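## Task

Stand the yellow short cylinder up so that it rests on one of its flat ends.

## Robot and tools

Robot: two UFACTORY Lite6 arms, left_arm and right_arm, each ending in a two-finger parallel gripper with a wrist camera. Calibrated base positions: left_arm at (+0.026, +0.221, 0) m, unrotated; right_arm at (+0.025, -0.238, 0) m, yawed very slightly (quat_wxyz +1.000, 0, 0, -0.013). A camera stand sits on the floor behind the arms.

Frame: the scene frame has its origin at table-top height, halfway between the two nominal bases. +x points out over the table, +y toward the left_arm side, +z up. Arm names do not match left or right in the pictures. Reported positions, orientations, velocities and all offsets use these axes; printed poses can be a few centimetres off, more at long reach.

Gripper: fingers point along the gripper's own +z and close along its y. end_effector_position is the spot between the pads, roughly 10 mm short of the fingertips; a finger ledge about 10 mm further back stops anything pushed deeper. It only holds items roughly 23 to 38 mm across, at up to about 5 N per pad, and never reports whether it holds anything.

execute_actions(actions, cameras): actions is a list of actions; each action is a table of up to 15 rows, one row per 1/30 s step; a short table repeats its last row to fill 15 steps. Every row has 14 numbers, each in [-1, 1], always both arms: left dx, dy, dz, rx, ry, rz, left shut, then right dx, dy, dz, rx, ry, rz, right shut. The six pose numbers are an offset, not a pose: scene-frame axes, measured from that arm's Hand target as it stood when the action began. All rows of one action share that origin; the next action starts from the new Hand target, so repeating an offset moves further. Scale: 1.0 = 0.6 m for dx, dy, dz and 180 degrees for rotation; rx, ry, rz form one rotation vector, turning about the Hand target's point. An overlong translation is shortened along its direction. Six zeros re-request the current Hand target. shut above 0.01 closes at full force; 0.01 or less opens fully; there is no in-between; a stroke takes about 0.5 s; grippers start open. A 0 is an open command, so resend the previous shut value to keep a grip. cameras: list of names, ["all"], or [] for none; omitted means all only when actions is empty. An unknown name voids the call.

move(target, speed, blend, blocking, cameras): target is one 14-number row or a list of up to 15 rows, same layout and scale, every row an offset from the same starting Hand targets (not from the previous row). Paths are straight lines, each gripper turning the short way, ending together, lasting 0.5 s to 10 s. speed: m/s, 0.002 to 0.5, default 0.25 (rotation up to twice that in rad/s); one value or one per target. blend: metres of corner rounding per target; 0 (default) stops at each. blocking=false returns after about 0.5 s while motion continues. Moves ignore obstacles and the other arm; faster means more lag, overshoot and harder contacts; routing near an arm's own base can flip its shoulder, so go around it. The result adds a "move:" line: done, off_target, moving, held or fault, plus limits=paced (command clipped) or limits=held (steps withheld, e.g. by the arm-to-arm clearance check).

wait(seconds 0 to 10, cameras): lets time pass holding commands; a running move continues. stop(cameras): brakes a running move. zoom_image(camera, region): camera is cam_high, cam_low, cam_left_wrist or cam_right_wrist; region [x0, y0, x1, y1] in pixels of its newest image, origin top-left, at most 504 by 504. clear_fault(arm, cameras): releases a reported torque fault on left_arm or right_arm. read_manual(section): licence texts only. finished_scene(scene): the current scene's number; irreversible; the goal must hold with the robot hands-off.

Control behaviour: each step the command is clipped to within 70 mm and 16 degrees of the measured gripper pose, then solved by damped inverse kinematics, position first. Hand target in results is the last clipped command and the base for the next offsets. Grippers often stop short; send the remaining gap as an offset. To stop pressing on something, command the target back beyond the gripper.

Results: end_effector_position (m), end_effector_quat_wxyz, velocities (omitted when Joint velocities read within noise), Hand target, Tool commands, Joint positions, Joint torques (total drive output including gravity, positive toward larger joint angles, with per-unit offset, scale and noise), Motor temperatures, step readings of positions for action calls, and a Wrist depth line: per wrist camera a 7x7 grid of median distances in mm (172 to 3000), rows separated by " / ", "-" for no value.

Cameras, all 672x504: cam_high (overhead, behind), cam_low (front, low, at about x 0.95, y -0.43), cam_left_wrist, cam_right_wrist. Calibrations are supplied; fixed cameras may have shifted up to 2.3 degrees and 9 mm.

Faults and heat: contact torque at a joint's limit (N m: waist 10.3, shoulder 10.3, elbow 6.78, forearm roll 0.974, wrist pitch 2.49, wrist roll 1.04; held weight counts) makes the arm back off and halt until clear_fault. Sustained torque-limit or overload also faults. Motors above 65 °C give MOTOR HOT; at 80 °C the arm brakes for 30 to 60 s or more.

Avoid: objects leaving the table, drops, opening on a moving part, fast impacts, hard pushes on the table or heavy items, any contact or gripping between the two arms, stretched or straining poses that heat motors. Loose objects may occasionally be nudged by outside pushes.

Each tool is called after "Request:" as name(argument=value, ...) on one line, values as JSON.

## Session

Request:
execute_actions(actions=[])

Request:
zoom_image(camera="cam_low", region=[250, 220, 430, 310])

Request:
zoom_image(camera="cam_high", region=[240, 150, 440, 300])

Scene clock: 0.00 s.
left_arm: end_effector_position=(+0.2204, +0.0599, +0.3117) end_effector_quat_wxyz=(-0.232, -0.333, +0.914, -0.011) | right_arm: end_effector_position=(+0.5104, -0.1204, +0.2934) end_effector_quat_wxyz=(+0.025, +0.842, +0.181, +0.508)
Joint positions: left_arm=[-0.503 0.212 1.383 -0.363 1.484 2.029] | right_arm=[0.286 0.78 1.871 -1.286 0.089 1.071]
Joint velocities: within noise
Joint torques (N m): no reading
Motor temperatures (°C): left_arm=[25 29 28 29 27 26] | right_arm=[27 31 28 29 27 27]
Wrist depth (mm): cam_left_wrist=[453 360 396 505 520 539 1698 / 431 384 431 475 489 502 517 / 414 423 433 445 457 468 477 / 393 403 413 423 435 442 453 / 376 384 392 401 407 418 428 / 356 365 371 378 386 395 403 / 341 347 351 361 368 376 380] | cam_right_wrist=[1025 985 939 894 856 823 793 / 1053 1031 988 940 901 857 821 / 1143 1025 1011 981 936 892 863 / 1220 1147 1098 980 954 935 900 / 1297 1226 1157 1089 1037 922 896 / 1386 1312 1237 1166 1098 1034 990 / 1408 1383 1315 1228 1151 1098 1028]
Hand target: left_arm +0.2204, +0.0599, +0.3117; -0.232, -0.333, +0.914, -0.011 | right_arm +0.5104, -0.1204, +0.2934; +0.025, +0.842, +0.181, +0.508
Tool commands: left_gripper/shut=+0.0 right_gripper/shut=+0.0
camera_calibration:
cam_left_wrist: T_world_to_cam=[[-0.61661, 0.777829, 0.121549, 0.0864708], [0.682084, 0.60492, -0.410893, 0.00315488], [-0.393132, -0.170455, -0.903544, 0.426622], [0, 0, 0, 1]] pos_world=[0.218886, 0.00355166, 0.376258]
cam_right_wrist: T_world_to_cam=[[0.312371, -0.925485, 0.214248, -0.29553], [-0.412508, -0.335309, -0.846998, 0.485213], [0.855723, 0.176198, -0.486511, -0.226005], [0, 0, 0, 1]] pos_world=[0.485867, -0.0709901, 0.364337]

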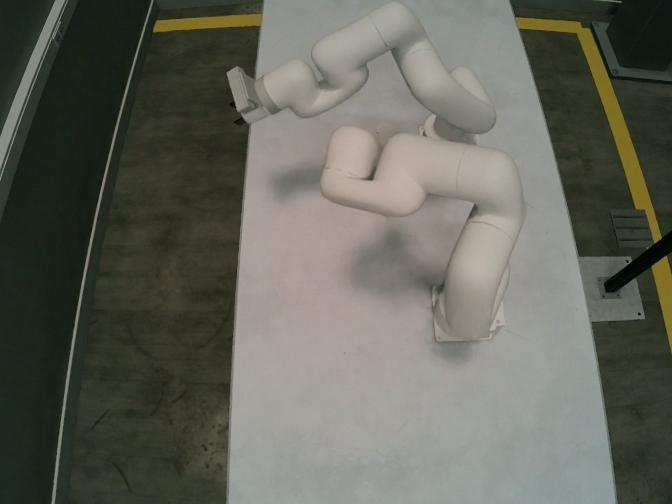

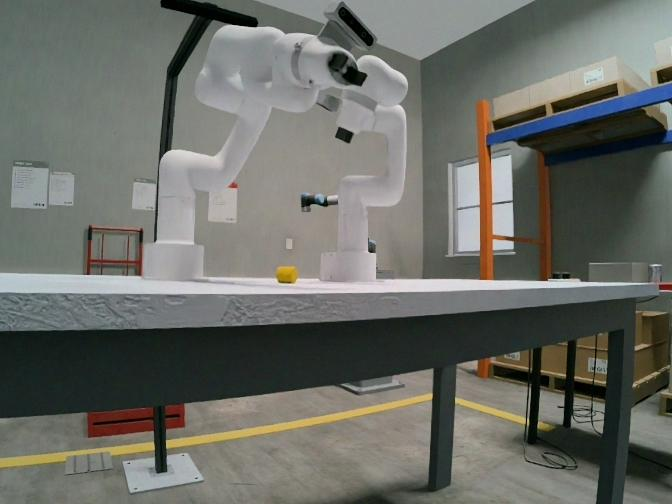

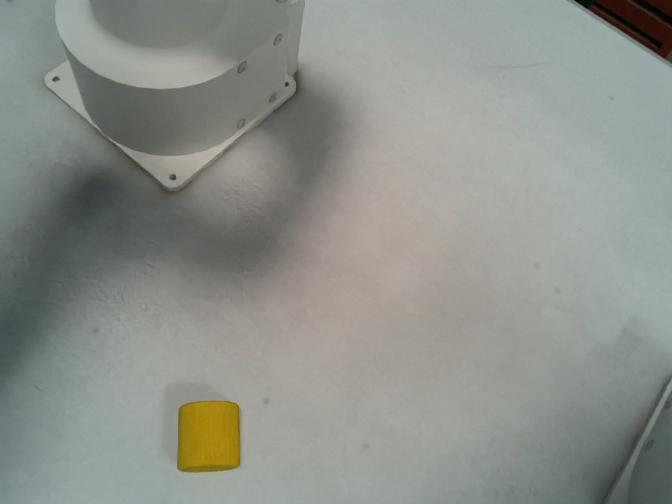

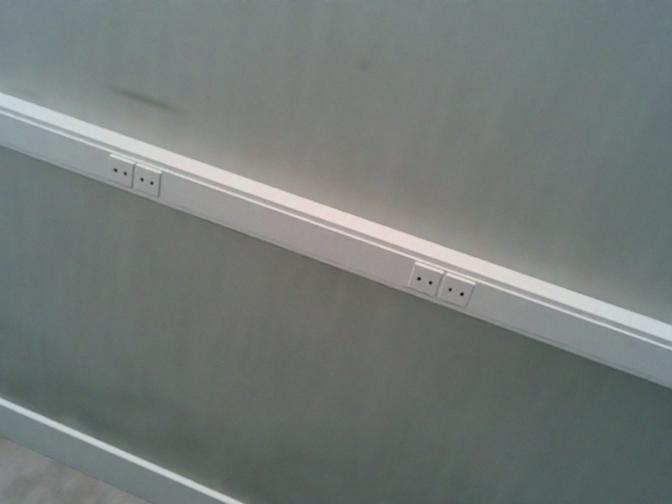

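Scaled by 2.800 from the camera's 672x504 image, which has a finer 960x720 frame.

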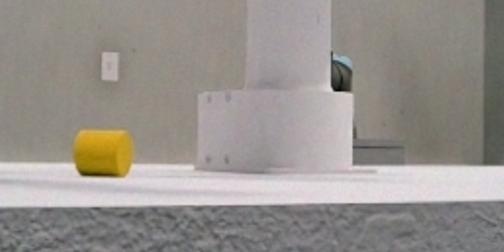

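Scaled by 2.520 from the camera's 672x504 image, which has a finer 960x720 frame.

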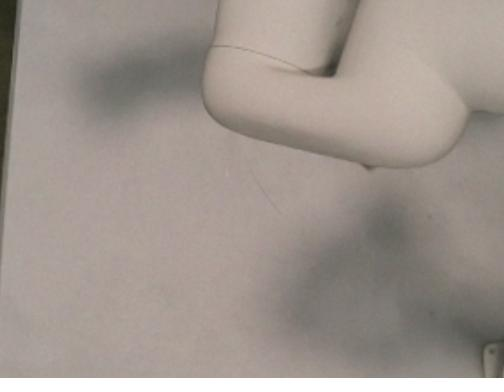

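Request:
move(target=[0.0393,-0.0882,-0.3112,0.0331,-0.1463,-0.1091,0,-0.2840,-0.1327,-0.1223,-0.3504,0.1739,0.5378,0], speed=0.3, cameras=["cam_left_wrist","cam_high","cam_low"])

Request:
zoom_image(camera="cam_left_wrist", region=[200, 120, 480, 380])

Scene clock: 17.80 s.
left_arm: end_effector_position=(+0.2439, +0.0069, +0.1250) end_effector_quat_wxyz=(+0.000, -0.174, +0.985, +0.001) | right_arm: end_effector_position=(+0.3400, -0.2001, +0.2201) end_effector_quat_wxyz=(+0.000, +0.400, +0.917, +0.000)
Joint positions: left_arm=[-0.776 0.602 1.146 0 0.545 2.016] | right_arm=[0.145 0.436 1.344 -3.141 -0.909 0.942]
Joint torques (N m): left_arm=[-3.33 -7.49 10.24 0.28 -0.05 -0.03] | right_arm=[4.8 -11.49 5.71 -0.43 -0.15 -0.05]
Wrist depth (mm): cam_left_wrist=[- - - - - - - / - - - - - - - / - - - - - - - / - - - - - - - / - - - - - - - / - - - - - - - / - - - - - - -] | cam_right_wrist=[271 270 270 269 269 269 269 / 270 270 269 269 269 268 268 / 271 270 270 269 268 269 268 / 271 269 269 269 269 268 267 / 270 269 269 269 268 268 267 / 270 269 269 268 268 268 267 / 269 269 268 268 268 267 267]
Hand target: left_arm +0.2439, +0.0069, +0.1250; +0.000, -0.174, +0.985, +0.001 | right_arm +0.3400, -0.2001, +0.2200; +0.000, +0.400, +0.917, +0.000
Off the commanded pose: left_arm 0.000 m, 0 deg | right_arm 0.000 m, 0 deg.
move: done
camera_calibration:
cam_left_wrist: T_world_to_cam=[[-0.339275, 0.940602, -0.0126408, 0.112848], [0.94032, 0.339487, 0.0234, -0.17313], [0.0263015, -0.00394735, -0.999646, 0.166699], [0, 0, 0, 1]] pos_world=[0.196699, -0.0467121, 0.172117]
Images, in order (width x height): cam_high 672x504, cam_low 672x504, cam_left_wrist 672x504.

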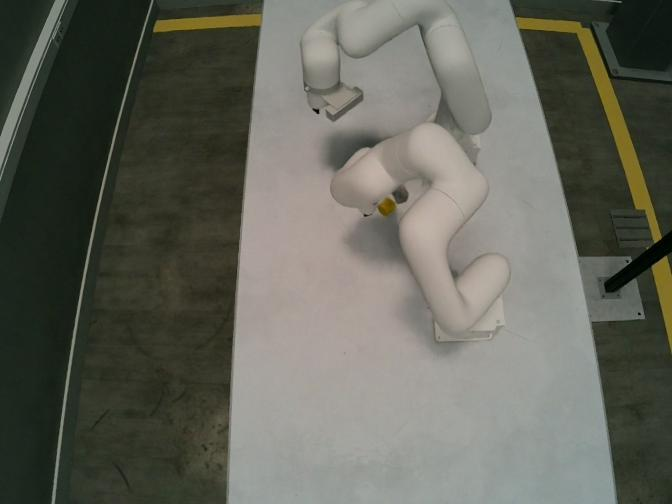

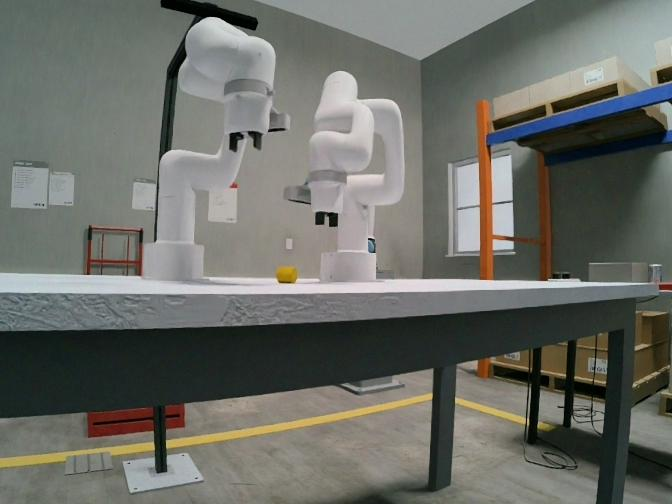

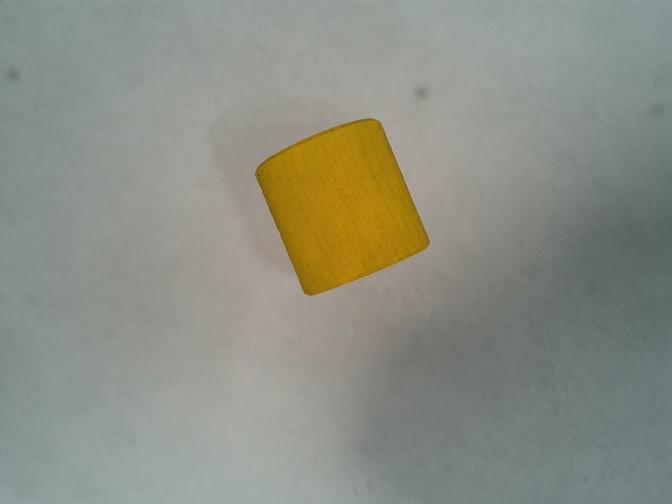

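Scaled by 1.800 from the camera's 672x504 image, which has a finer 960x720 frame.

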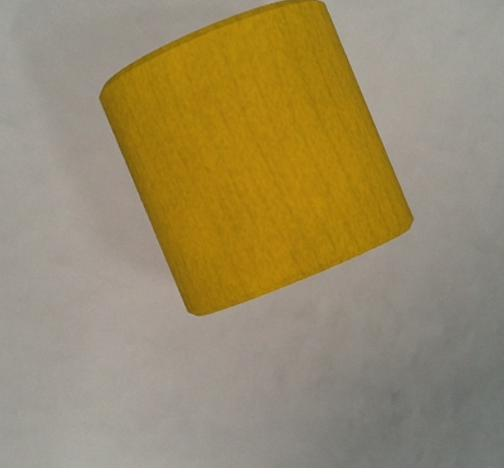

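Request:
move(target=[[0.01,0.3217,0.125,0,0,0,0,-0.08,0.05,-0.03,0,0,-0.0106,0],[0.01,0.3217,0.125,0,0,0,0,-0.2565,0.2520,-0.2167,0,0,-0.0106,0]], speed=0.25, blend=0.02, cameras=["cam_high","cam_low","cam_right_wrist"])

Request:
zoom_image(camera="cam_low", region=[250, 220, 330, 290])

Request:
zoom_image(camera="cam_high", region=[340, 160, 440, 240])

Scene clock: 23.93 s.
left_arm: end_effector_position=(+0.2499, +0.2000, +0.2000) end_effector_quat_wxyz=(+0.000, -0.174, +0.985, +0.001) | right_arm: end_effector_position=(+0.1861, -0.0489, +0.0900) end_effector_quat_wxyz=(+0.000, +0.415, +0.910, +0.000)
Joint positions: left_arm=[-0.094 0.038 0.775 0.001 0.738 2.697] | right_arm=[0.89 0.524 0.813 -3.139 -0.29 1.717]
Joint torques (N m): left_arm=[3.12 -6.39 10.81 0.22 0.13 0.05] | right_arm=[4.74 -6.4 6.83 -0.19 0.11 0.06]
Wrist depth (mm): cam_left_wrist=[245 245 245 245 246 246 230 / 245 245 246 246 246 246 247 / 245 246 246 246 245 246 247 / 245 245 246 246 246 246 247 / 246 246 245 246 246 246 246 / 246 245 246 246 246 247 246 / 246 246 247 246 246 246 247] | cam_right_wrist=[- - - - - - - / - - - - - - - / - - - - - - - / - - - - - - - / - - - - - - - / - - - - - - - / - - - - - - -]
Hand target: left_arm +0.2499, +0.2000, +0.2000; +0.000, -0.174, +0.985, +0.001 | right_arm +0.1861, -0.0489, +0.0900; +0.000, +0.415, +0.910, +0.000
Off the commanded pose: left_arm 0.000 m, 0 deg | right_arm 0.000 m, 0 deg.
move: done
camera_calibration:
cam_right_wrist: T_world_to_cam=[[0.75027, 0.660164, -0.0357737, -0.0658323], [0.660448, -0.750856, -0.00485344, -0.0926308], [-0.030065, -0.0199853, -0.999348, 0.141311], [0, 0, 0, 1]] pos_world=[0.114818, -0.0232682, 0.138414]
Images, in order (width x height): cam_high 672x504, cam_low 672x504, cam_right_wrist 672x504.

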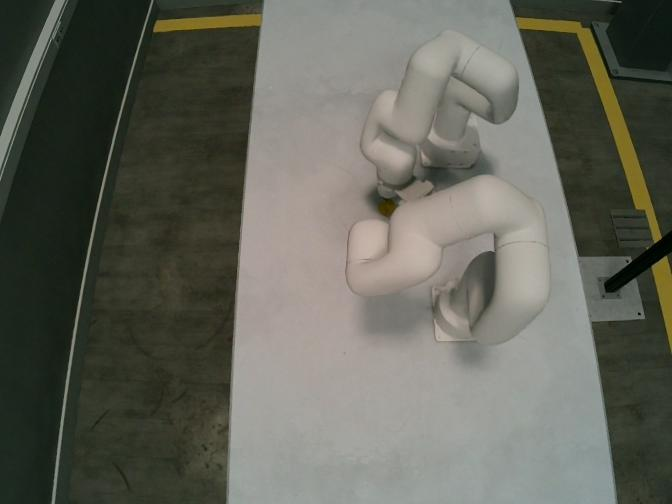

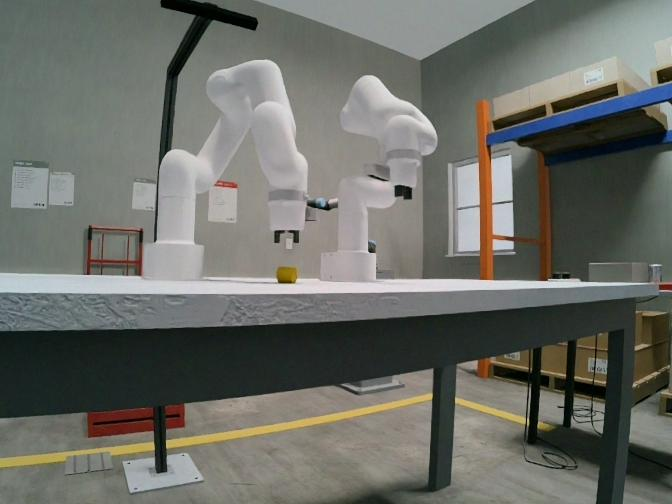

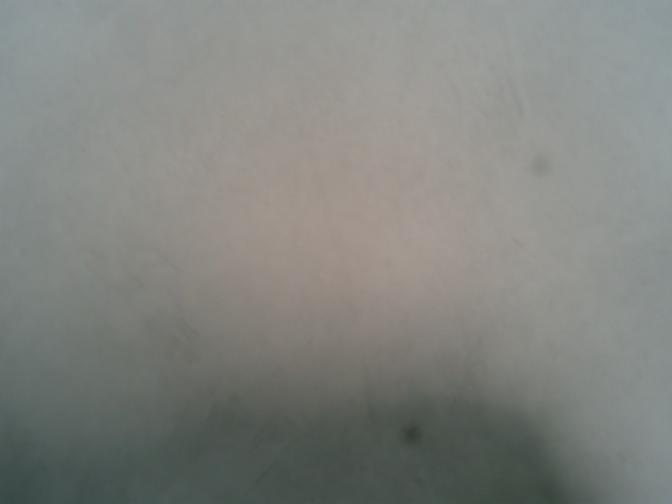

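Scaled by 6.300 from the camera's 672x504 image, which has a finer 960x720 frame.

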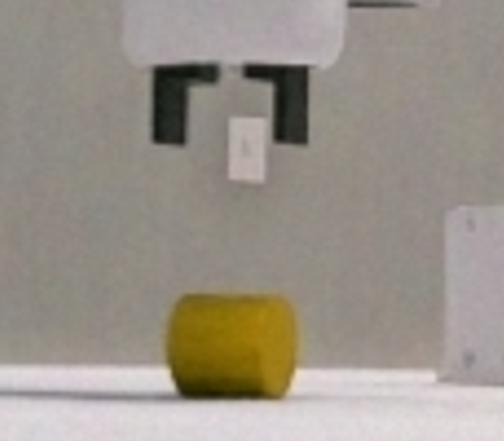

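Scaled by 5.040 from the camera's 672x504 image, which has a finer 960x720 frame.

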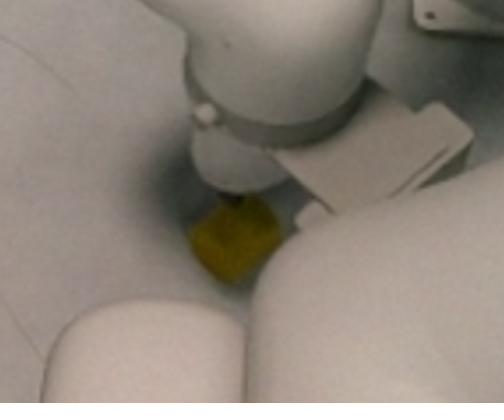

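Request:
move(target=[0,0,0,0,0,0,0,0.0008,0.0007,-0.09,0,0,0,0], speed=0.1, cameras=["cam_low"])

Request:
zoom_image(camera="cam_low", region=[250, 230, 330, 290])

Scene clock: 27.53 s.
left_arm: end_effector_position=(+0.2499, +0.2000, +0.2000) end_effector_quat_wxyz=(+0.000, -0.174, +0.985, +0.001) | right_arm: end_effector_position=(+0.1940, -0.0396, +0.0516) end_effector_quat_wxyz=(+0.008, +0.414, +0.910, +0.030)
Joint positions: left_arm=[-0.094 0.038 0.775 0.001 0.738 2.697] | right_arm=[0.89 0.707 0.868 -3.137 -0.099 1.715]
Joint torques (N m): left_arm=[3.39 -3.42 10.73 0.22 0.13 0.05] | right_arm=[0 -11.14 5.18 -0.07 0.1 0.01]
Wrist depth (mm): cam_left_wrist=[245 245 245 245 246 245 230 / 245 245 245 246 246 246 246 / 245 246 246 246 246 246 247 / 245 246 246 246 246 246 247 / 246 246 246 246 246 246 247 / 246 246 246 246 246 247 247 / 246 246 246 246 246 247 246] | cam_right_wrist=[- - - - - - - / - - - - - - - / - - - - - - - / - - - - - - - / - - - - - - - / - - - - - - - / - - - - - - -]
Hand target: left_arm +0.2499, +0.2000, +0.2000; +0.000, -0.174, +0.985, +0.001 | right_arm +0.1940, -0.0396, +0.0516; +0.008, +0.414, +0.910, +0.030 (not the last commanded pose)
Tool commands: left_gripper/shut=+0.0 right_gripper/shut=+0.0
Off the commanded pose: left_arm 0.000 m, 0 deg | right_arm 0.019 m, 4 deg.
TORQUE FAULT: the external load on joint 2 (shoulder) of the right arm reached its load limit, and that arm stopped. The contact can be on any part of that arm beyond that joint, not only on its tool. A torque fault puts only its own arm into a fault stop. That arm's remaining commands of this call were not run. The hold on joint 2 (shoulder) of that arm was moved back by the arm itself, up to 3 degrees, as the stop began. That arm is still stopped at the end of this call. While its stop runs, that arm, its gripper or tool too, takes no new command.
CLEAR FAULT: the right arm stays stopped (state 4) until you call clear_fault(arm="right_arm").
End effector pose when the fault began: right_arm: position (+0.1875, -0.0473, +0.0385), quat_wxyz (+0.001, +0.415, +0.910, +0.006)
Joint positions when the fault began: right_arm=[0.89 0.758 0.868 -3.137 -0.098 1.715]
move: fault (right_arm)
Images, in order (width x height): cam_low 672x504.

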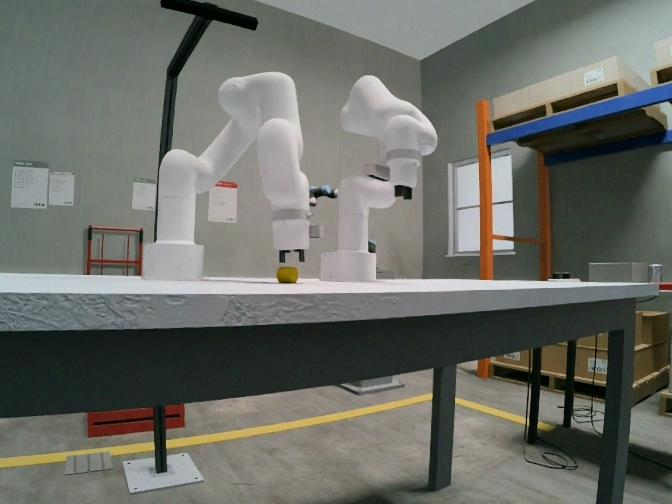

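Scaled by 6.300 from the camera's 672x504 image, which has a finer 960x720 frame.

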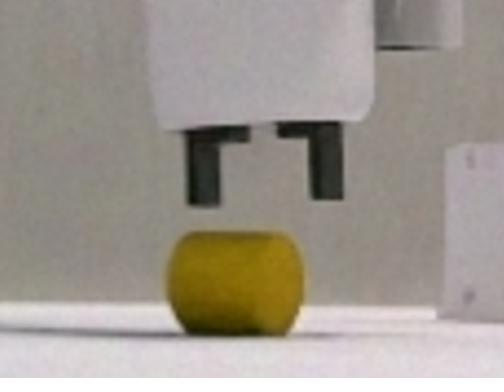

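Request:
clear_fault(arm="right_arm")

Request:
move(target=[0,0,0,0,0,0,0,0.02,-0.03,0.12,0,0,0,0], speed=0.15, cameras=["cam_low","cam_high","cam_left_wrist"])

Request:
zoom_image(camera="cam_low", region=[250, 230, 330, 290])

Scene clock: 31.57 s.
left_arm: end_effector_position=(+0.2499, +0.2000, +0.2000) end_effector_quat_wxyz=(+0.000, -0.174, +0.985, +0.001) | right_arm: end_effector_position=(+0.1940, -0.0396, +0.0516) end_effector_quat_wxyz=(+0.008, +0.414, +0.910, +0.030)
Joint positions: left_arm=[-0.094 0.038 0.775 0.001 0.738 2.697] | right_arm=[0.89 0.707 0.868 -3.137 -0.099 1.715]
Joint torques (N m): left_arm=[3.45 -3.78 10.6 0.22 0.11 0.05] | right_arm=[-0.08 -11.56 5.12 -0.07 0.11 0.01]
Wrist depth (mm): cam_left_wrist=[245 245 245 245 246 245 231 / 245 245 245 245 246 245 246 / 245 245 246 246 246 246 247 / 246 246 246 246 246 247 246 / 246 245 246 246 246 246 246 / 246 246 246 246 247 247 246 / 245 246 246 246 246 247 247] | cam_right_wrist=[- - - - - - - / - - - - - - - / - - - - - - - / - - - - - - - / - - - - - - - / - - - - - - - / - - - - - - -]
Hand target: left_arm +0.2499, +0.2000, +0.2000; +0.000, -0.174, +0.985, +0.001 | right_arm +0.1940, -0.0396, +0.0516; +0.008, +0.414, +0.910, +0.030 (not the last commanded pose)
Tool commands: left_gripper/shut=+0.0 right_gripper/shut=+0.0
Off the commanded pose: left_arm 0.000 m, 0 deg | right_arm 0.019 m, 4 deg.
TORQUE FAULT, CONTINUED: the right arm's stop, for the torque fault of joint 2 (shoulder) that an earlier result reported, is over. The call counts as one of the actions that you can send in this scene. The hold on joint 2 (shoulder) of that arm was moved back by the arm itself, up to 3 degrees, as the stop began. That arm's target is now where it stood when the stop ended, not its last command. That arm keeps its grip as last carried out and accepts commands again: back off and push less far.
CLEAR FAULT: your call cleared the right arm's torque fault. If a joint's load stays at its limit, that arm stops again at once.

Scene clock: 32.67 s.
left_arm: end_effector_position=(+0.2499, +0.2000, +0.2000) end_effector_quat_wxyz=(+0.000, -0.174, +0.985, +0.001) | right_arm: end_effector_position=(+0.2060, -0.0576, +0.1236) end_effector_quat_wxyz=(+0.008, +0.414, +0.910, +0.030)
Joint positions: left_arm=[-0.094 0.038 0.775 0.001 0.738 2.697] | right_arm=[0.806 0.384 0.805 -3.126 -0.359 1.62]
Joint torques (N m): left_arm=[3.28 -3.74 10.76 0.22 0.14 0.04] | right_arm=[-4.72 -9.85 4.6 -0.09 -0.06 -0.05]
Wrist depth (mm): cam_left_wrist=[245 245 246 246 246 246 231 / 245 245 246 246 246 246 246 / 246 245 245 246 246 246 246 / 245 246 246 246 246 247 247 / 245 246 245 246 246 246 247 / 246 246 246 246 246 247 247 / 246 246 246 246 246 247 246] | cam_right_wrist=[- - - 172 173 175 176 / - - - 172 173 174 176 / - - - - 172 174 175 / - - - - 172 174 175 / - - - - 172 173 174 / - - - - - 173 174 / - - - - - 173 174]
Hand target: left_arm +0.2499, +0.2000, +0.2000; +0.000, -0.174, +0.985, +0.001 | right_arm +0.2060, -0.0576, +0.1236; +0.008, +0.414, +0.910, +0.030
Off the commanded pose: left_arm 0.000 m, 0 deg | right_arm 0.000 m, 0 deg.
move: done
camera_calibration:
cam_left_wrist: T_world_to_cam=[[-0.339275, 0.940602, -0.0126407, -0.0657042], [0.94032, 0.339487, 0.023401, -0.246048], [0.0263024, -0.00394695, -0.999646, 0.242276], [0, 0, 0, 1]] pos_world=[0.202699, 0.146288, 0.247117]
Images, in order (width x height): cam_high 672x504, cam_low 672x504, cam_left_wrist 672x504.

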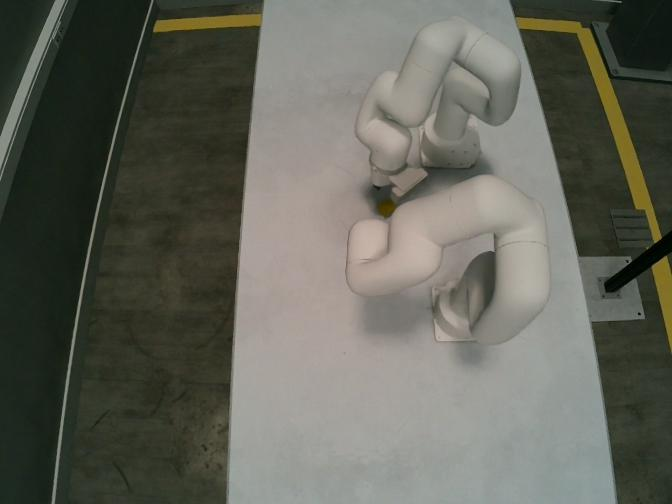

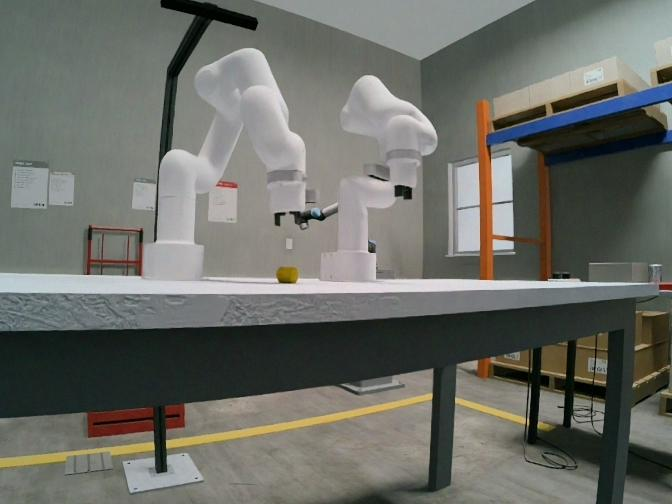

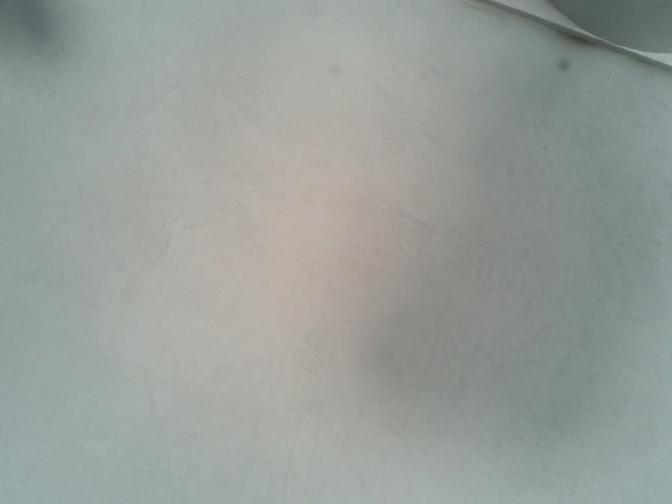

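Scaled by 6.300 from the camera's 672x504 image, which has a finer 960x720 frame.

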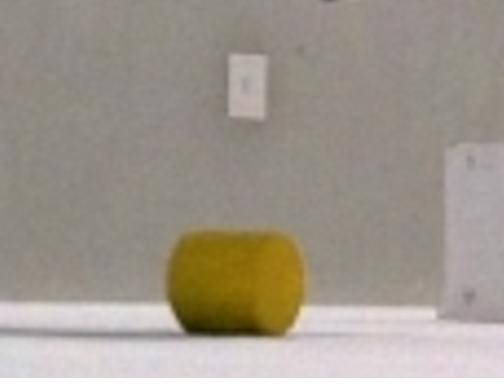

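Request:
move(target=[[0,0,0,0,0,0,0,0.0410,0.0670,-0.0560,-0.0147,0.0132,-0.0282,0],[0,0,0,0,0,0,0,0.0410,0.0670,-0.1625,-0.0147,0.0132,-0.0282,0],[0,0,0,0,0,0,0,0.0153,0.0483,-0.1625,-0.0147,0.0132,-0.0282,0]], speed=[0.15,0.12,0.03], blend=[0.005,0,0], cameras=["cam_low","cam_high"])

Request:
zoom_image(camera="cam_low", region=[250, 230, 330, 290])

Scene clock: 54.03 s.
left_arm: end_effector_position=(+0.2499, +0.2000, +0.2000) end_effector_quat_wxyz=(+0.000, -0.174, +0.985, +0.001) | right_arm: end_effector_position=(+0.2152, -0.0286, +0.0261) end_effector_quat_wxyz=(+0.000, +0.454, +0.891, +0.000)
Joint positions: left_arm=[-0.094 0.038 0.775 0.001 0.738 2.697] | right_arm=[0.858 0.899 1.078 -3.145 -0.18 1.781]
Joint torques (N m): left_arm=[3.16 -3.8 10.77 0.22 0.13 0.04] | right_arm=[4.77 -12.55 3.1 -0.15 0.15 0.04]
Motor temperatures (°C): left_arm=[25 29 33 29 27 26] | right_arm=[27 34 31 29 27 27]
Wrist depth (mm): cam_left_wrist=[245 245 246 246 246 246 230 / 245 246 245 246 246 246 246 / 245 245 246 246 245 246 246 / 245 245 246 246 247 246 247 / 245 246 246 246 246 246 246 / 246 246 247 246 246 246 246 / 246 246 246 246 246 247 247] | cam_right_wrist=[- - - - - - - / - - - - - - - / - - - - - - - / - - - - - - - / - - - - - - - / - - - - - - - / - - - - - - -]
Hand target: left_arm +0.2499, +0.2000, +0.2000; +0.000, -0.174, +0.985, +0.001 | right_arm +0.2152, -0.0286, +0.0261; +0.000, +0.454, +0.891, +0.000
Off the commanded pose: left_arm 0.000 m, 0 deg | right_arm 0.000 m, 0 deg.
move: done
Images, in order (width x height): cam_high 672x504, cam_low 672x504.

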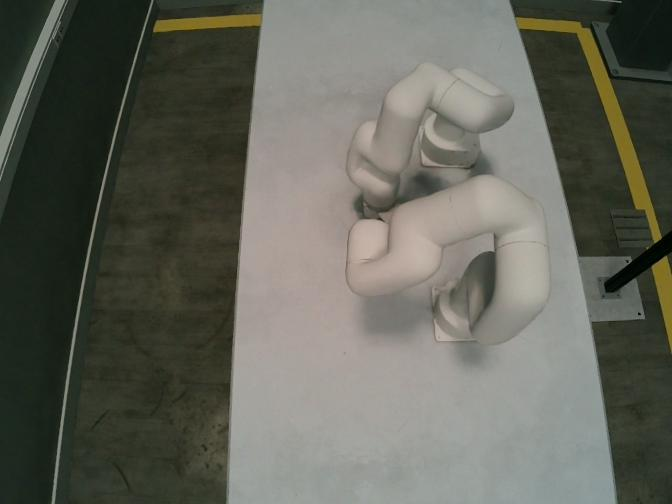

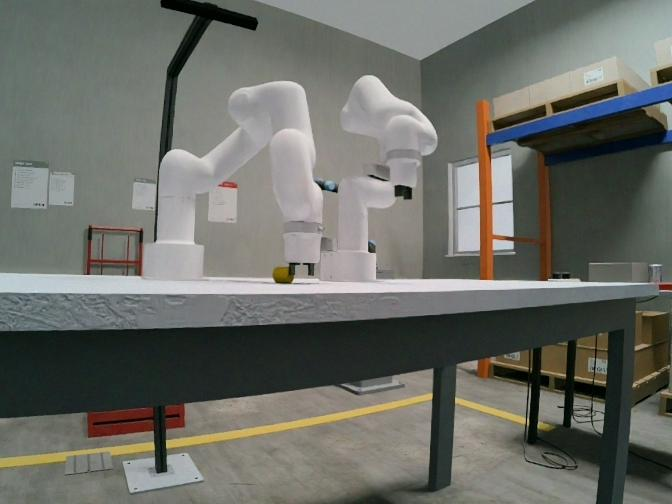

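Scaled by 6.300 from the camera's 672x504 image, which has a finer 960x720 frame.

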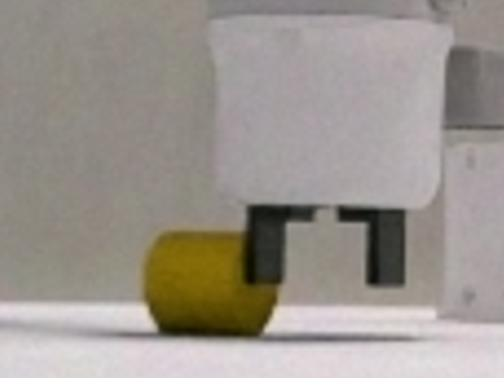

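Request:
move(target=[[0,0,0,0,0,0,0,0.0013,0.0010,0,0,0,0,0],[0,0,0,0,0,0,0,0.0013,0.0010,0.0815,0,0,0,0],[0,0,0,0,0,0,0,-0.0539,-0.0392,0.0815,0,0,0,0]], speed=[0.03,0.12,0.12], blend=[0,0.005,0], cameras=["cam_low","cam_high"])

Request:
zoom_image(camera="cam_low", region=[250, 230, 330, 290])

Scene clock: 57.93 s.
left_arm: end_effector_position=(+0.2499, +0.2000, +0.2000) end_effector_quat_wxyz=(+0.000, -0.174, +0.985, +0.001) | right_arm: end_effector_position=(+0.1828, -0.0522, +0.0750) end_effector_quat_wxyz=(+0.000, +0.454, +0.891, +0.000)
Joint positions: left_arm=[-0.094 0.038 0.775 0.001 0.738 2.697] | right_arm=[0.892 0.575 0.797 -3.144 -0.222 1.813]
Joint torques (N m): left_arm=[2.91 -3.78 10.81 0.22 0.15 0.04] | right_arm=[4.69 -10.56 3.46 -0.17 0.16 0.05]
Wrist depth (mm): cam_left_wrist=[245 245 245 245 246 246 230 / 245 245 245 245 246 246 246 / 246 246 246 246 246 246 246 / 245 246 246 246 246 246 246 / 246 246 246 246 247 246 247 / 245 246 246 246 246 246 246 / 245 246 246 246 246 247 247] | cam_right_wrist=[- - - - - - - / - - - - - - - / - - - - - - - / - - - - - - - / - - - - - - - / - - - - - - - / - - - - - - -]
Hand target: left_arm +0.2499, +0.2000, +0.2000; +0.000, -0.174, +0.985, +0.001 | right_arm +0.1828, -0.0522, +0.0750; +0.000, +0.454, +0.891, +0.000
Off the commanded pose: left_arm 0.000 m, 0 deg | right_arm 0.000 m, 0 deg.
move: done
Images, in order (width x height): cam_high 672x504, cam_low 672x504.

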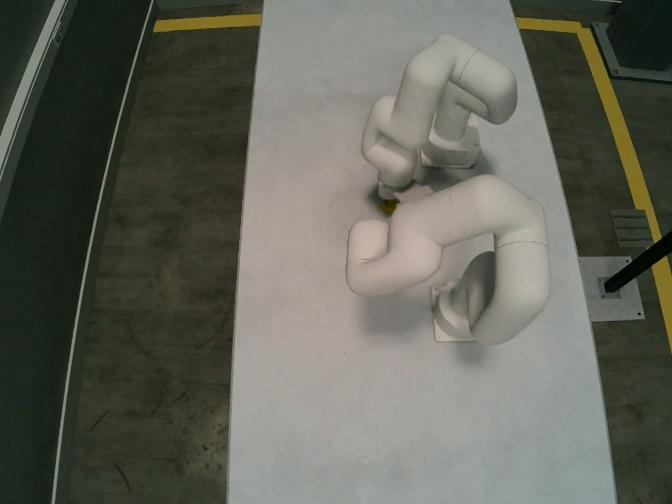

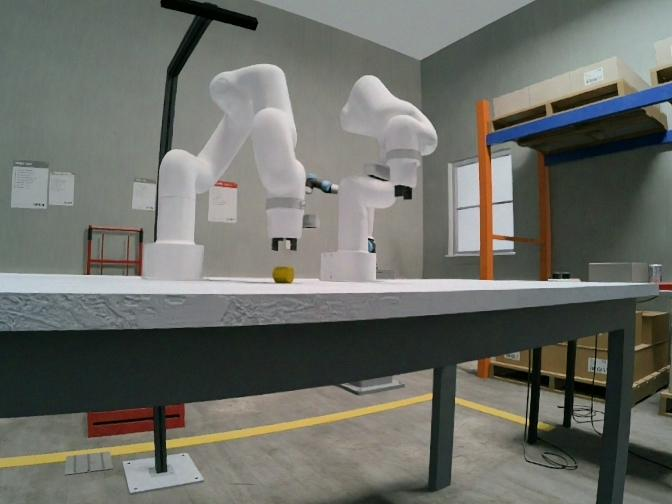

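Scaled by 6.300 from the camera's 672x504 image, which has a finer 960x720 frame.

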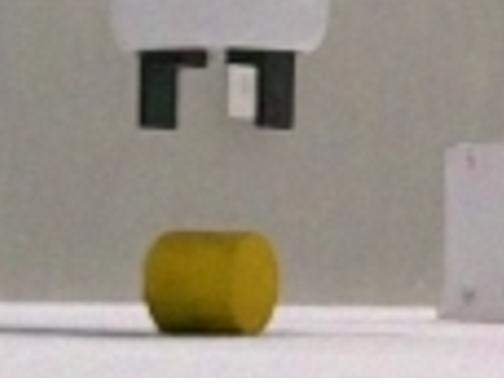

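Request:
move(target=[0,0,0,0,0,0,0,0.0005,0.0004,-0.0650,0,0,0,0], speed=0.04, cameras=["cam_low"])

Request:
zoom_image(camera="cam_low", region=[250, 230, 330, 290])

Scene clock: 62.63 s.
left_arm: end_effector_position=(+0.2499, +0.2000, +0.2000) end_effector_quat_wxyz=(+0.000, -0.174, +0.985, +0.001) | right_arm: end_effector_position=(+0.1831, -0.0519, +0.0360) end_effector_quat_wxyz=(+0.000, +0.454, +0.891, +0.000)
Joint positions: left_arm=[-0.094 0.038 0.775 0.001 0.738 2.697] | right_arm=[0.892 0.759 0.846 -3.149 -0.087 1.818]
Joint torques (N m): left_arm=[2.95 -4.09 10.83 0.23 0.12 0.05] | right_arm=[-4.86 -7.04 5.77 -0.11 0.16 0.04]
Wrist depth (mm): cam_left_wrist=[245 245 245 246 246 246 230 / 245 245 246 245 246 246 246 / 245 245 245 246 246 246 246 / 246 245 246 245 246 246 246 / 245 246 246 246 246 246 247 / 246 245 246 246 247 247 246 / 246 246 246 246 246 246 247] | cam_right_wrist=[- - - - - - - / - - - - - - - / - - - - - - - / - - - - - - - / - - - - - - - / - - - - - - - / - - - - - - -]
Hand target: left_arm +0.2499, +0.2000, +0.2000; +0.000, -0.174, +0.985, +0.001 | right_arm +0.1831, -0.0519, +0.0360; +0.000, +0.454, +0.891, +0.000
Off the commanded pose: left_arm 0.000 m, 0 deg | right_arm 0.000 m, 0 deg.
move: done
Images, in order (width x height): cam_low 672x504.

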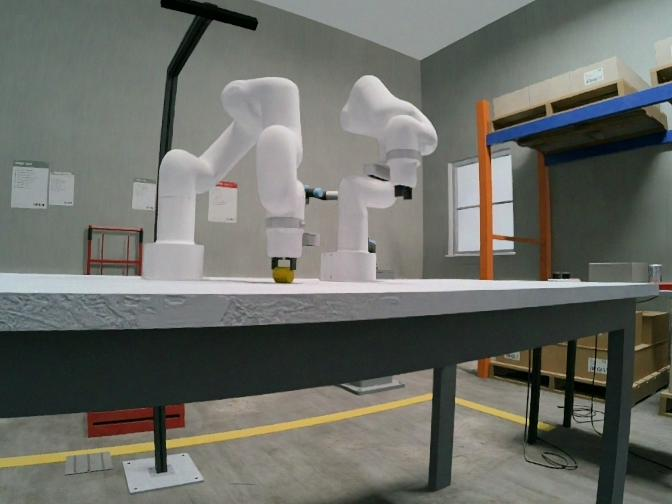

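Scaled by 6.300 from the camera's 672x504 image, which has a finer 960x720 frame.

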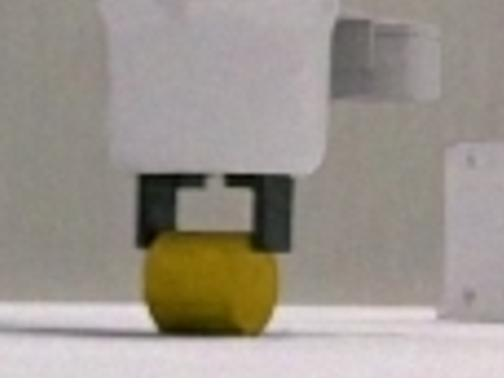

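Request:
execute_actions(actions=[[[0,0,0,0,0,0,0,0,0,0,0,0,0,1]],[[0,0,0,0,0,0,0,0,0,0,0,0,0,1]]])

Request:
move(target=[0,0,0,0,0,0,0,0,0,0.17,0,0,0,1], speed=0.12, cameras=["cam_low","cam_right_wrist"])

Scene clock: 67.83 s.
left_arm: end_effector_position=(+0.2499, +0.2000, +0.2000) end_effector_quat_wxyz=(+0.000, -0.174, +0.985, +0.001) | right_arm: end_effector_position=(+0.1831, -0.0519, +0.0360) end_effector_quat_wxyz=(+0.000, +0.454, +0.891, +0.000)
Joint positions: left_arm=[-0.094 0.038 0.775 0.001 0.738 2.697] | right_arm=[0.892 0.759 0.846 -3.15 -0.087 1.818]
Joint torques (N m): left_arm=[2.86 -3.73 10.61 0.22 0.1 0.04] | right_arm=[-4.04 -7.5 5.77 -0.11 0.13 0.05]
Wrist depth (mm): cam_left_wrist=[245 245 245 246 246 246 230 / 245 245 245 246 246 246 246 / 245 245 246 246 246 246 246 / 245 245 246 246 246 246 246 / 246 246 246 246 246 246 247 / 246 246 246 246 246 246 247 / 246 246 246 247 247 247 247] | cam_right_wrist=[- - - - - - - / - - - - - - - / - - - - - - - / - - - - - - - / - - - - - - - / - - - - - - - / - - - - - - -]
Hand target: left_arm +0.2499, +0.2000, +0.2000; +0.000, -0.174, +0.985, +0.001 | right_arm +0.1831, -0.0519, +0.0360; +0.000, +0.454, +0.891, +0.000
Off the commanded pose: left_arm 0.000 m, 0 deg | right_arm 0.000 m, 0 deg.
Step readings (end_effector_position of left_arm | right_arm):
0: (+0.2499, +0.2000, +0.2000) | (+0.1831, -0.0519, +0.0360)
1: (+0.2499, +0.2000, +0.2000) | (+0.1831, -0.0519, +0.0360)
2: (+0.2499, +0.2000, +0.2000) | (+0.1831, -0.0519, +0.0360)
4: (+0.2499, +0.2000, +0.2000) | (+0.1831, -0.0519, +0.0360)
8: (+0.2499, +0.2000, +0.2000) | (+0.1831, -0.0519, +0.0360)
15: (+0.2499, +0.2000, +0.2000) | (+0.1831, -0.0519, +0.0360)
16: (+0.2499, +0.2000, +0.2000) | (+0.1831, -0.0519, +0.0360)
17: (+0.2499, +0.2000, +0.2000) | (+0.1831, -0.0519, +0.0360)
19: (+0.2499, +0.2000, +0.2000) | (+0.1831, -0.0519, +0.0360)
23: (+0.2499, +0.2000, +0.2000) | (+0.1831, -0.0519, +0.0360)
30: (+0.2499, +0.2000, +0.2000) | (+0.1831, -0.0519, +0.0360)

Scene clock: 69.27 s.
left_arm: end_effector_position=(+0.2499, +0.2000, +0.2000) end_effector_quat_wxyz=(+0.000, -0.174, +0.985, +0.001) | right_arm: end_effector_position=(+0.1831, -0.0519, +0.1380) end_effector_quat_wxyz=(+0.000, +0.454, +0.891, +0.000)
Joint positions: left_arm=[-0.094 0.038 0.775 0.001 0.738 2.697] | right_arm=[0.892 0.317 0.794 -3.143 -0.478 1.811]
Joint torques (N m): left_arm=[3.36 -3.89 10.77 0.23 0.11 0.04] | right_arm=[2.42 -9.63 7.81 -0.11 -0.1 -0.04]
Wrist depth (mm): cam_left_wrist=[245 245 245 246 246 245 230 / 245 245 246 245 246 245 246 / 246 246 246 246 246 246 246 / 245 245 245 246 246 246 247 / 246 246 246 245 246 246 247 / 246 246 246 246 246 246 247 / 246 246 246 246 246 246 247] | cam_right_wrist=[188 188 187 187 187 186 186 / 188 187 187 187 187 186 186 / 188 187 187 187 186 186 186 / 188 187 187 187 186 186 185 / 187 187 187 186 186 186 185 / 187 187 187 186 186 186 185 / 187 187 187 186 186 185 185]
Hand target: left_arm +0.2499, +0.2000, +0.2000; +0.000, -0.174, +0.985, +0.001 | right_arm +0.1831, -0.0519, +0.1380; +0.000, +0.454, +0.891, +0.000
Off the commanded pose: left_arm 0.000 m, 0 deg | right_arm 0.000 m, 0 deg.
move: done
camera_calibration:
cam_right_wrist: T_world_to_cam=[[0.805349, 0.591747, -0.0353232, -0.0736178], [0.592014, -0.80592, -0.0034701, -0.083198], [-0.0305211, -0.0181172, -0.99937, 0.189224], [0, 0, 0, 1]] pos_world=[0.114318, -0.0200596, 0.186216]
Images, in order (width x height): cam_low 672x504, cam_right_wrist 672x504.

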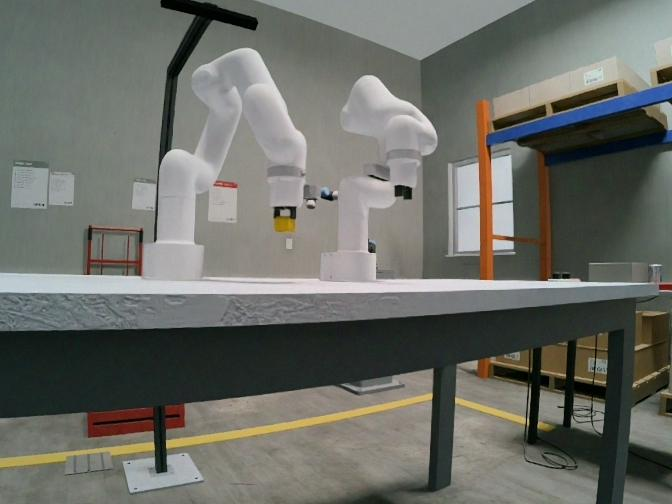

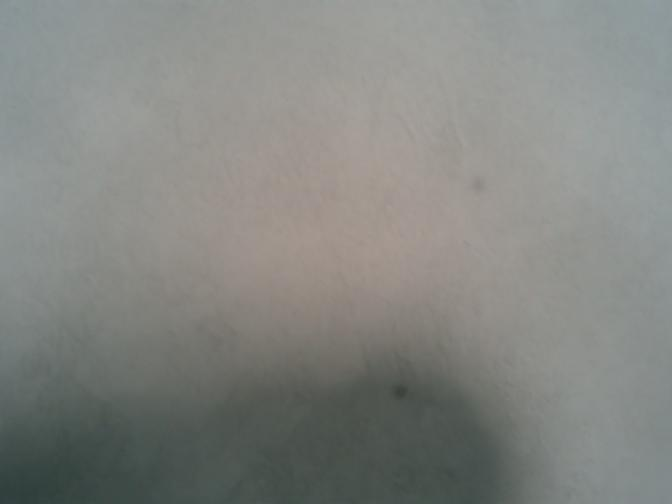

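Request:
move(target=[0,0,0,0,0,0,0,0.2115,0.003,-0.1467,0.196,-0.2697,0,1], speed=0.22, cameras=["cam_low"])

Request:
zoom_image(camera="cam_low", region=[230, 210, 350, 300])

Scene clock: 78.40 s.
left_arm: end_effector_position=(+0.2499, +0.2000, +0.2000) end_effector_quat_wxyz=(+0.000, -0.174, +0.985, +0.001) | right_arm: end_effector_position=(+0.3100, -0.0501, +0.0500) end_effector_quat_wxyz=(+0.227, +0.394, +0.771, +0.446)
Joint positions: left_arm=[-0.094 0.038 0.775 0.001 0.738 2.697] | right_arm=[0.585 0.99 0.868 -3.206 1.17 1.563]
Joint torques (N m): left_arm=[2.76 -3.7 10.71 0.24 0.11 0.04] | right_arm=[-4.74 -7.7 5 -0.03 0.85 0]
Wrist depth (mm): cam_left_wrist=[245 245 245 246 246 246 230 / 245 245 245 246 246 246 246 / 245 246 246 246 246 246 246 / 245 246 245 246 246 246 246 / 246 246 245 246 246 247 247 / 246 246 246 246 246 247 247 / 246 246 246 246 247 246 247] | cam_right_wrist=[- - - - - 209 403 / - - - - - 209 403 / - - - - - 209 403 / - - - - - 210 1213 / - - - - - 210 1119 / - - - - - 210 1100 / - - - - - 211 1026]
Hand target: left_arm +0.2499, +0.2000, +0.2000; +0.000, -0.174, +0.985, +0.001 | right_arm +0.3100, -0.0501, +0.0500; +0.227, +0.394, +0.771, +0.446
Off the commanded pose: left_arm 0.000 m, 0 deg | right_arm 0.000 m, 0 deg.
move: done
Images, in order (width x height): cam_low 672x504.

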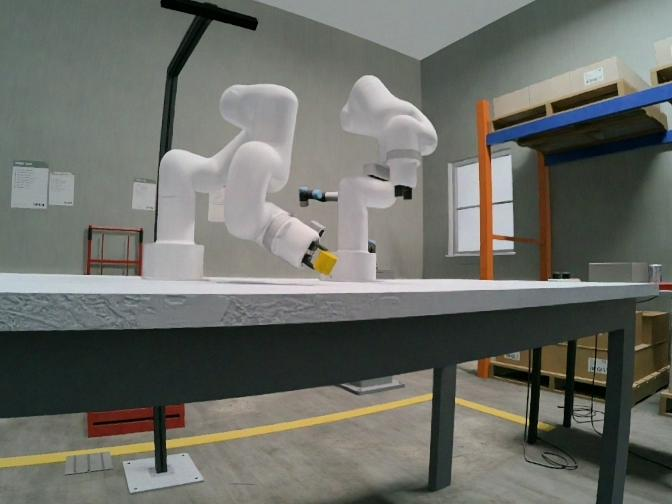

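Scaled by 4.200 from the camera's 672x504 image, which has a finer 960x720 frame.

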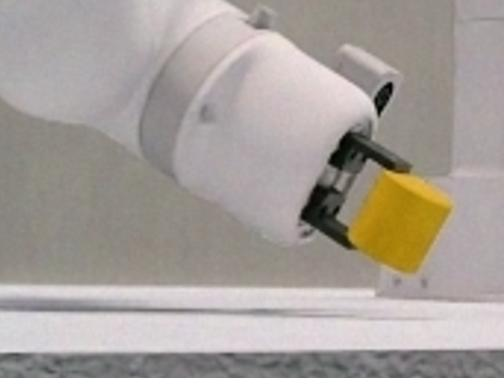

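Request:
move(target=[0,0,0,0,0,0,0,0,0,-0.025,0,0,0,1], speed=0.04, cameras=["cam_low"])

Request:
zoom_image(camera="cam_low", region=[280, 235, 360, 295])

Scene clock: 80.63 s.
left_arm: end_effector_position=(+0.2499, +0.2000, +0.2000) end_effector_quat_wxyz=(+0.000, -0.174, +0.985, +0.001) | right_arm: end_effector_position=(+0.3100, -0.0501, +0.0350) end_effector_quat_wxyz=(+0.227, +0.394, +0.771, +0.446)
Joint positions: left_arm=[-0.094 0.038 0.775 0.001 0.738 2.697] | right_arm=[0.585 1.067 0.911 -3.205 1.203 1.56]
Joint torques (N m): left_arm=[2.99 -3.83 10.73 0.24 0.11 0.05] | right_arm=[-4.41 -7.8 5.07 0.14 0.87 0.01]
Wrist depth (mm): cam_left_wrist=[245 245 246 245 246 246 230 / 246 245 245 246 246 246 246 / 246 245 245 246 246 246 246 / 245 245 246 246 246 246 246 / 245 246 246 246 246 246 247 / 246 246 246 246 246 247 246 / 245 246 246 246 247 247 247] | cam_right_wrist=[- - - - - - 299 / - - - - - - 299 / - - - - - - 300 / - - - - - - 301 / - - - - - - 301 / - - - - - - 303 / - - - - - - 303]
Hand target: left_arm +0.2499, +0.2000, +0.2000; +0.000, -0.174, +0.985, +0.001 | right_arm +0.3100, -0.0501, +0.0350; +0.227, +0.394, +0.771, +0.446
Off the commanded pose: left_arm 0.000 m, 0 deg | right_arm 0.000 m, 0 deg.
move: done
Images, in order (width x height): cam_low 672x504.

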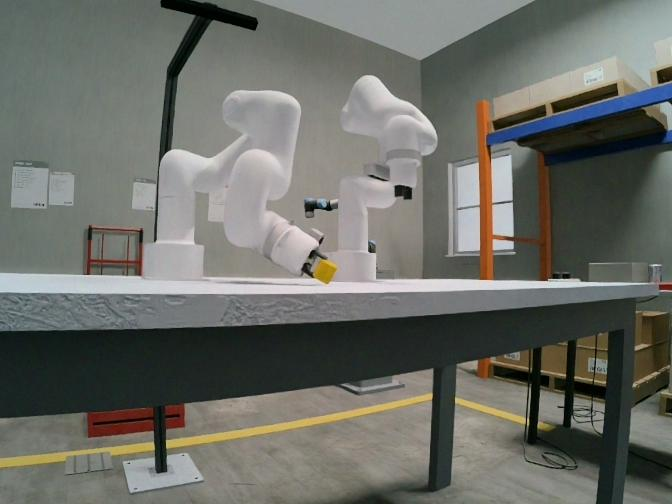

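Scaled by 6.300 from the camera's 672x504 image, which has a finer 960x720 frame.

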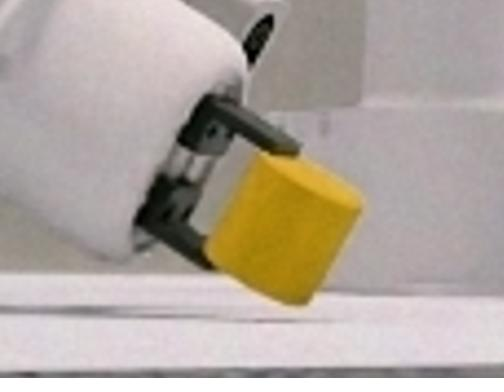

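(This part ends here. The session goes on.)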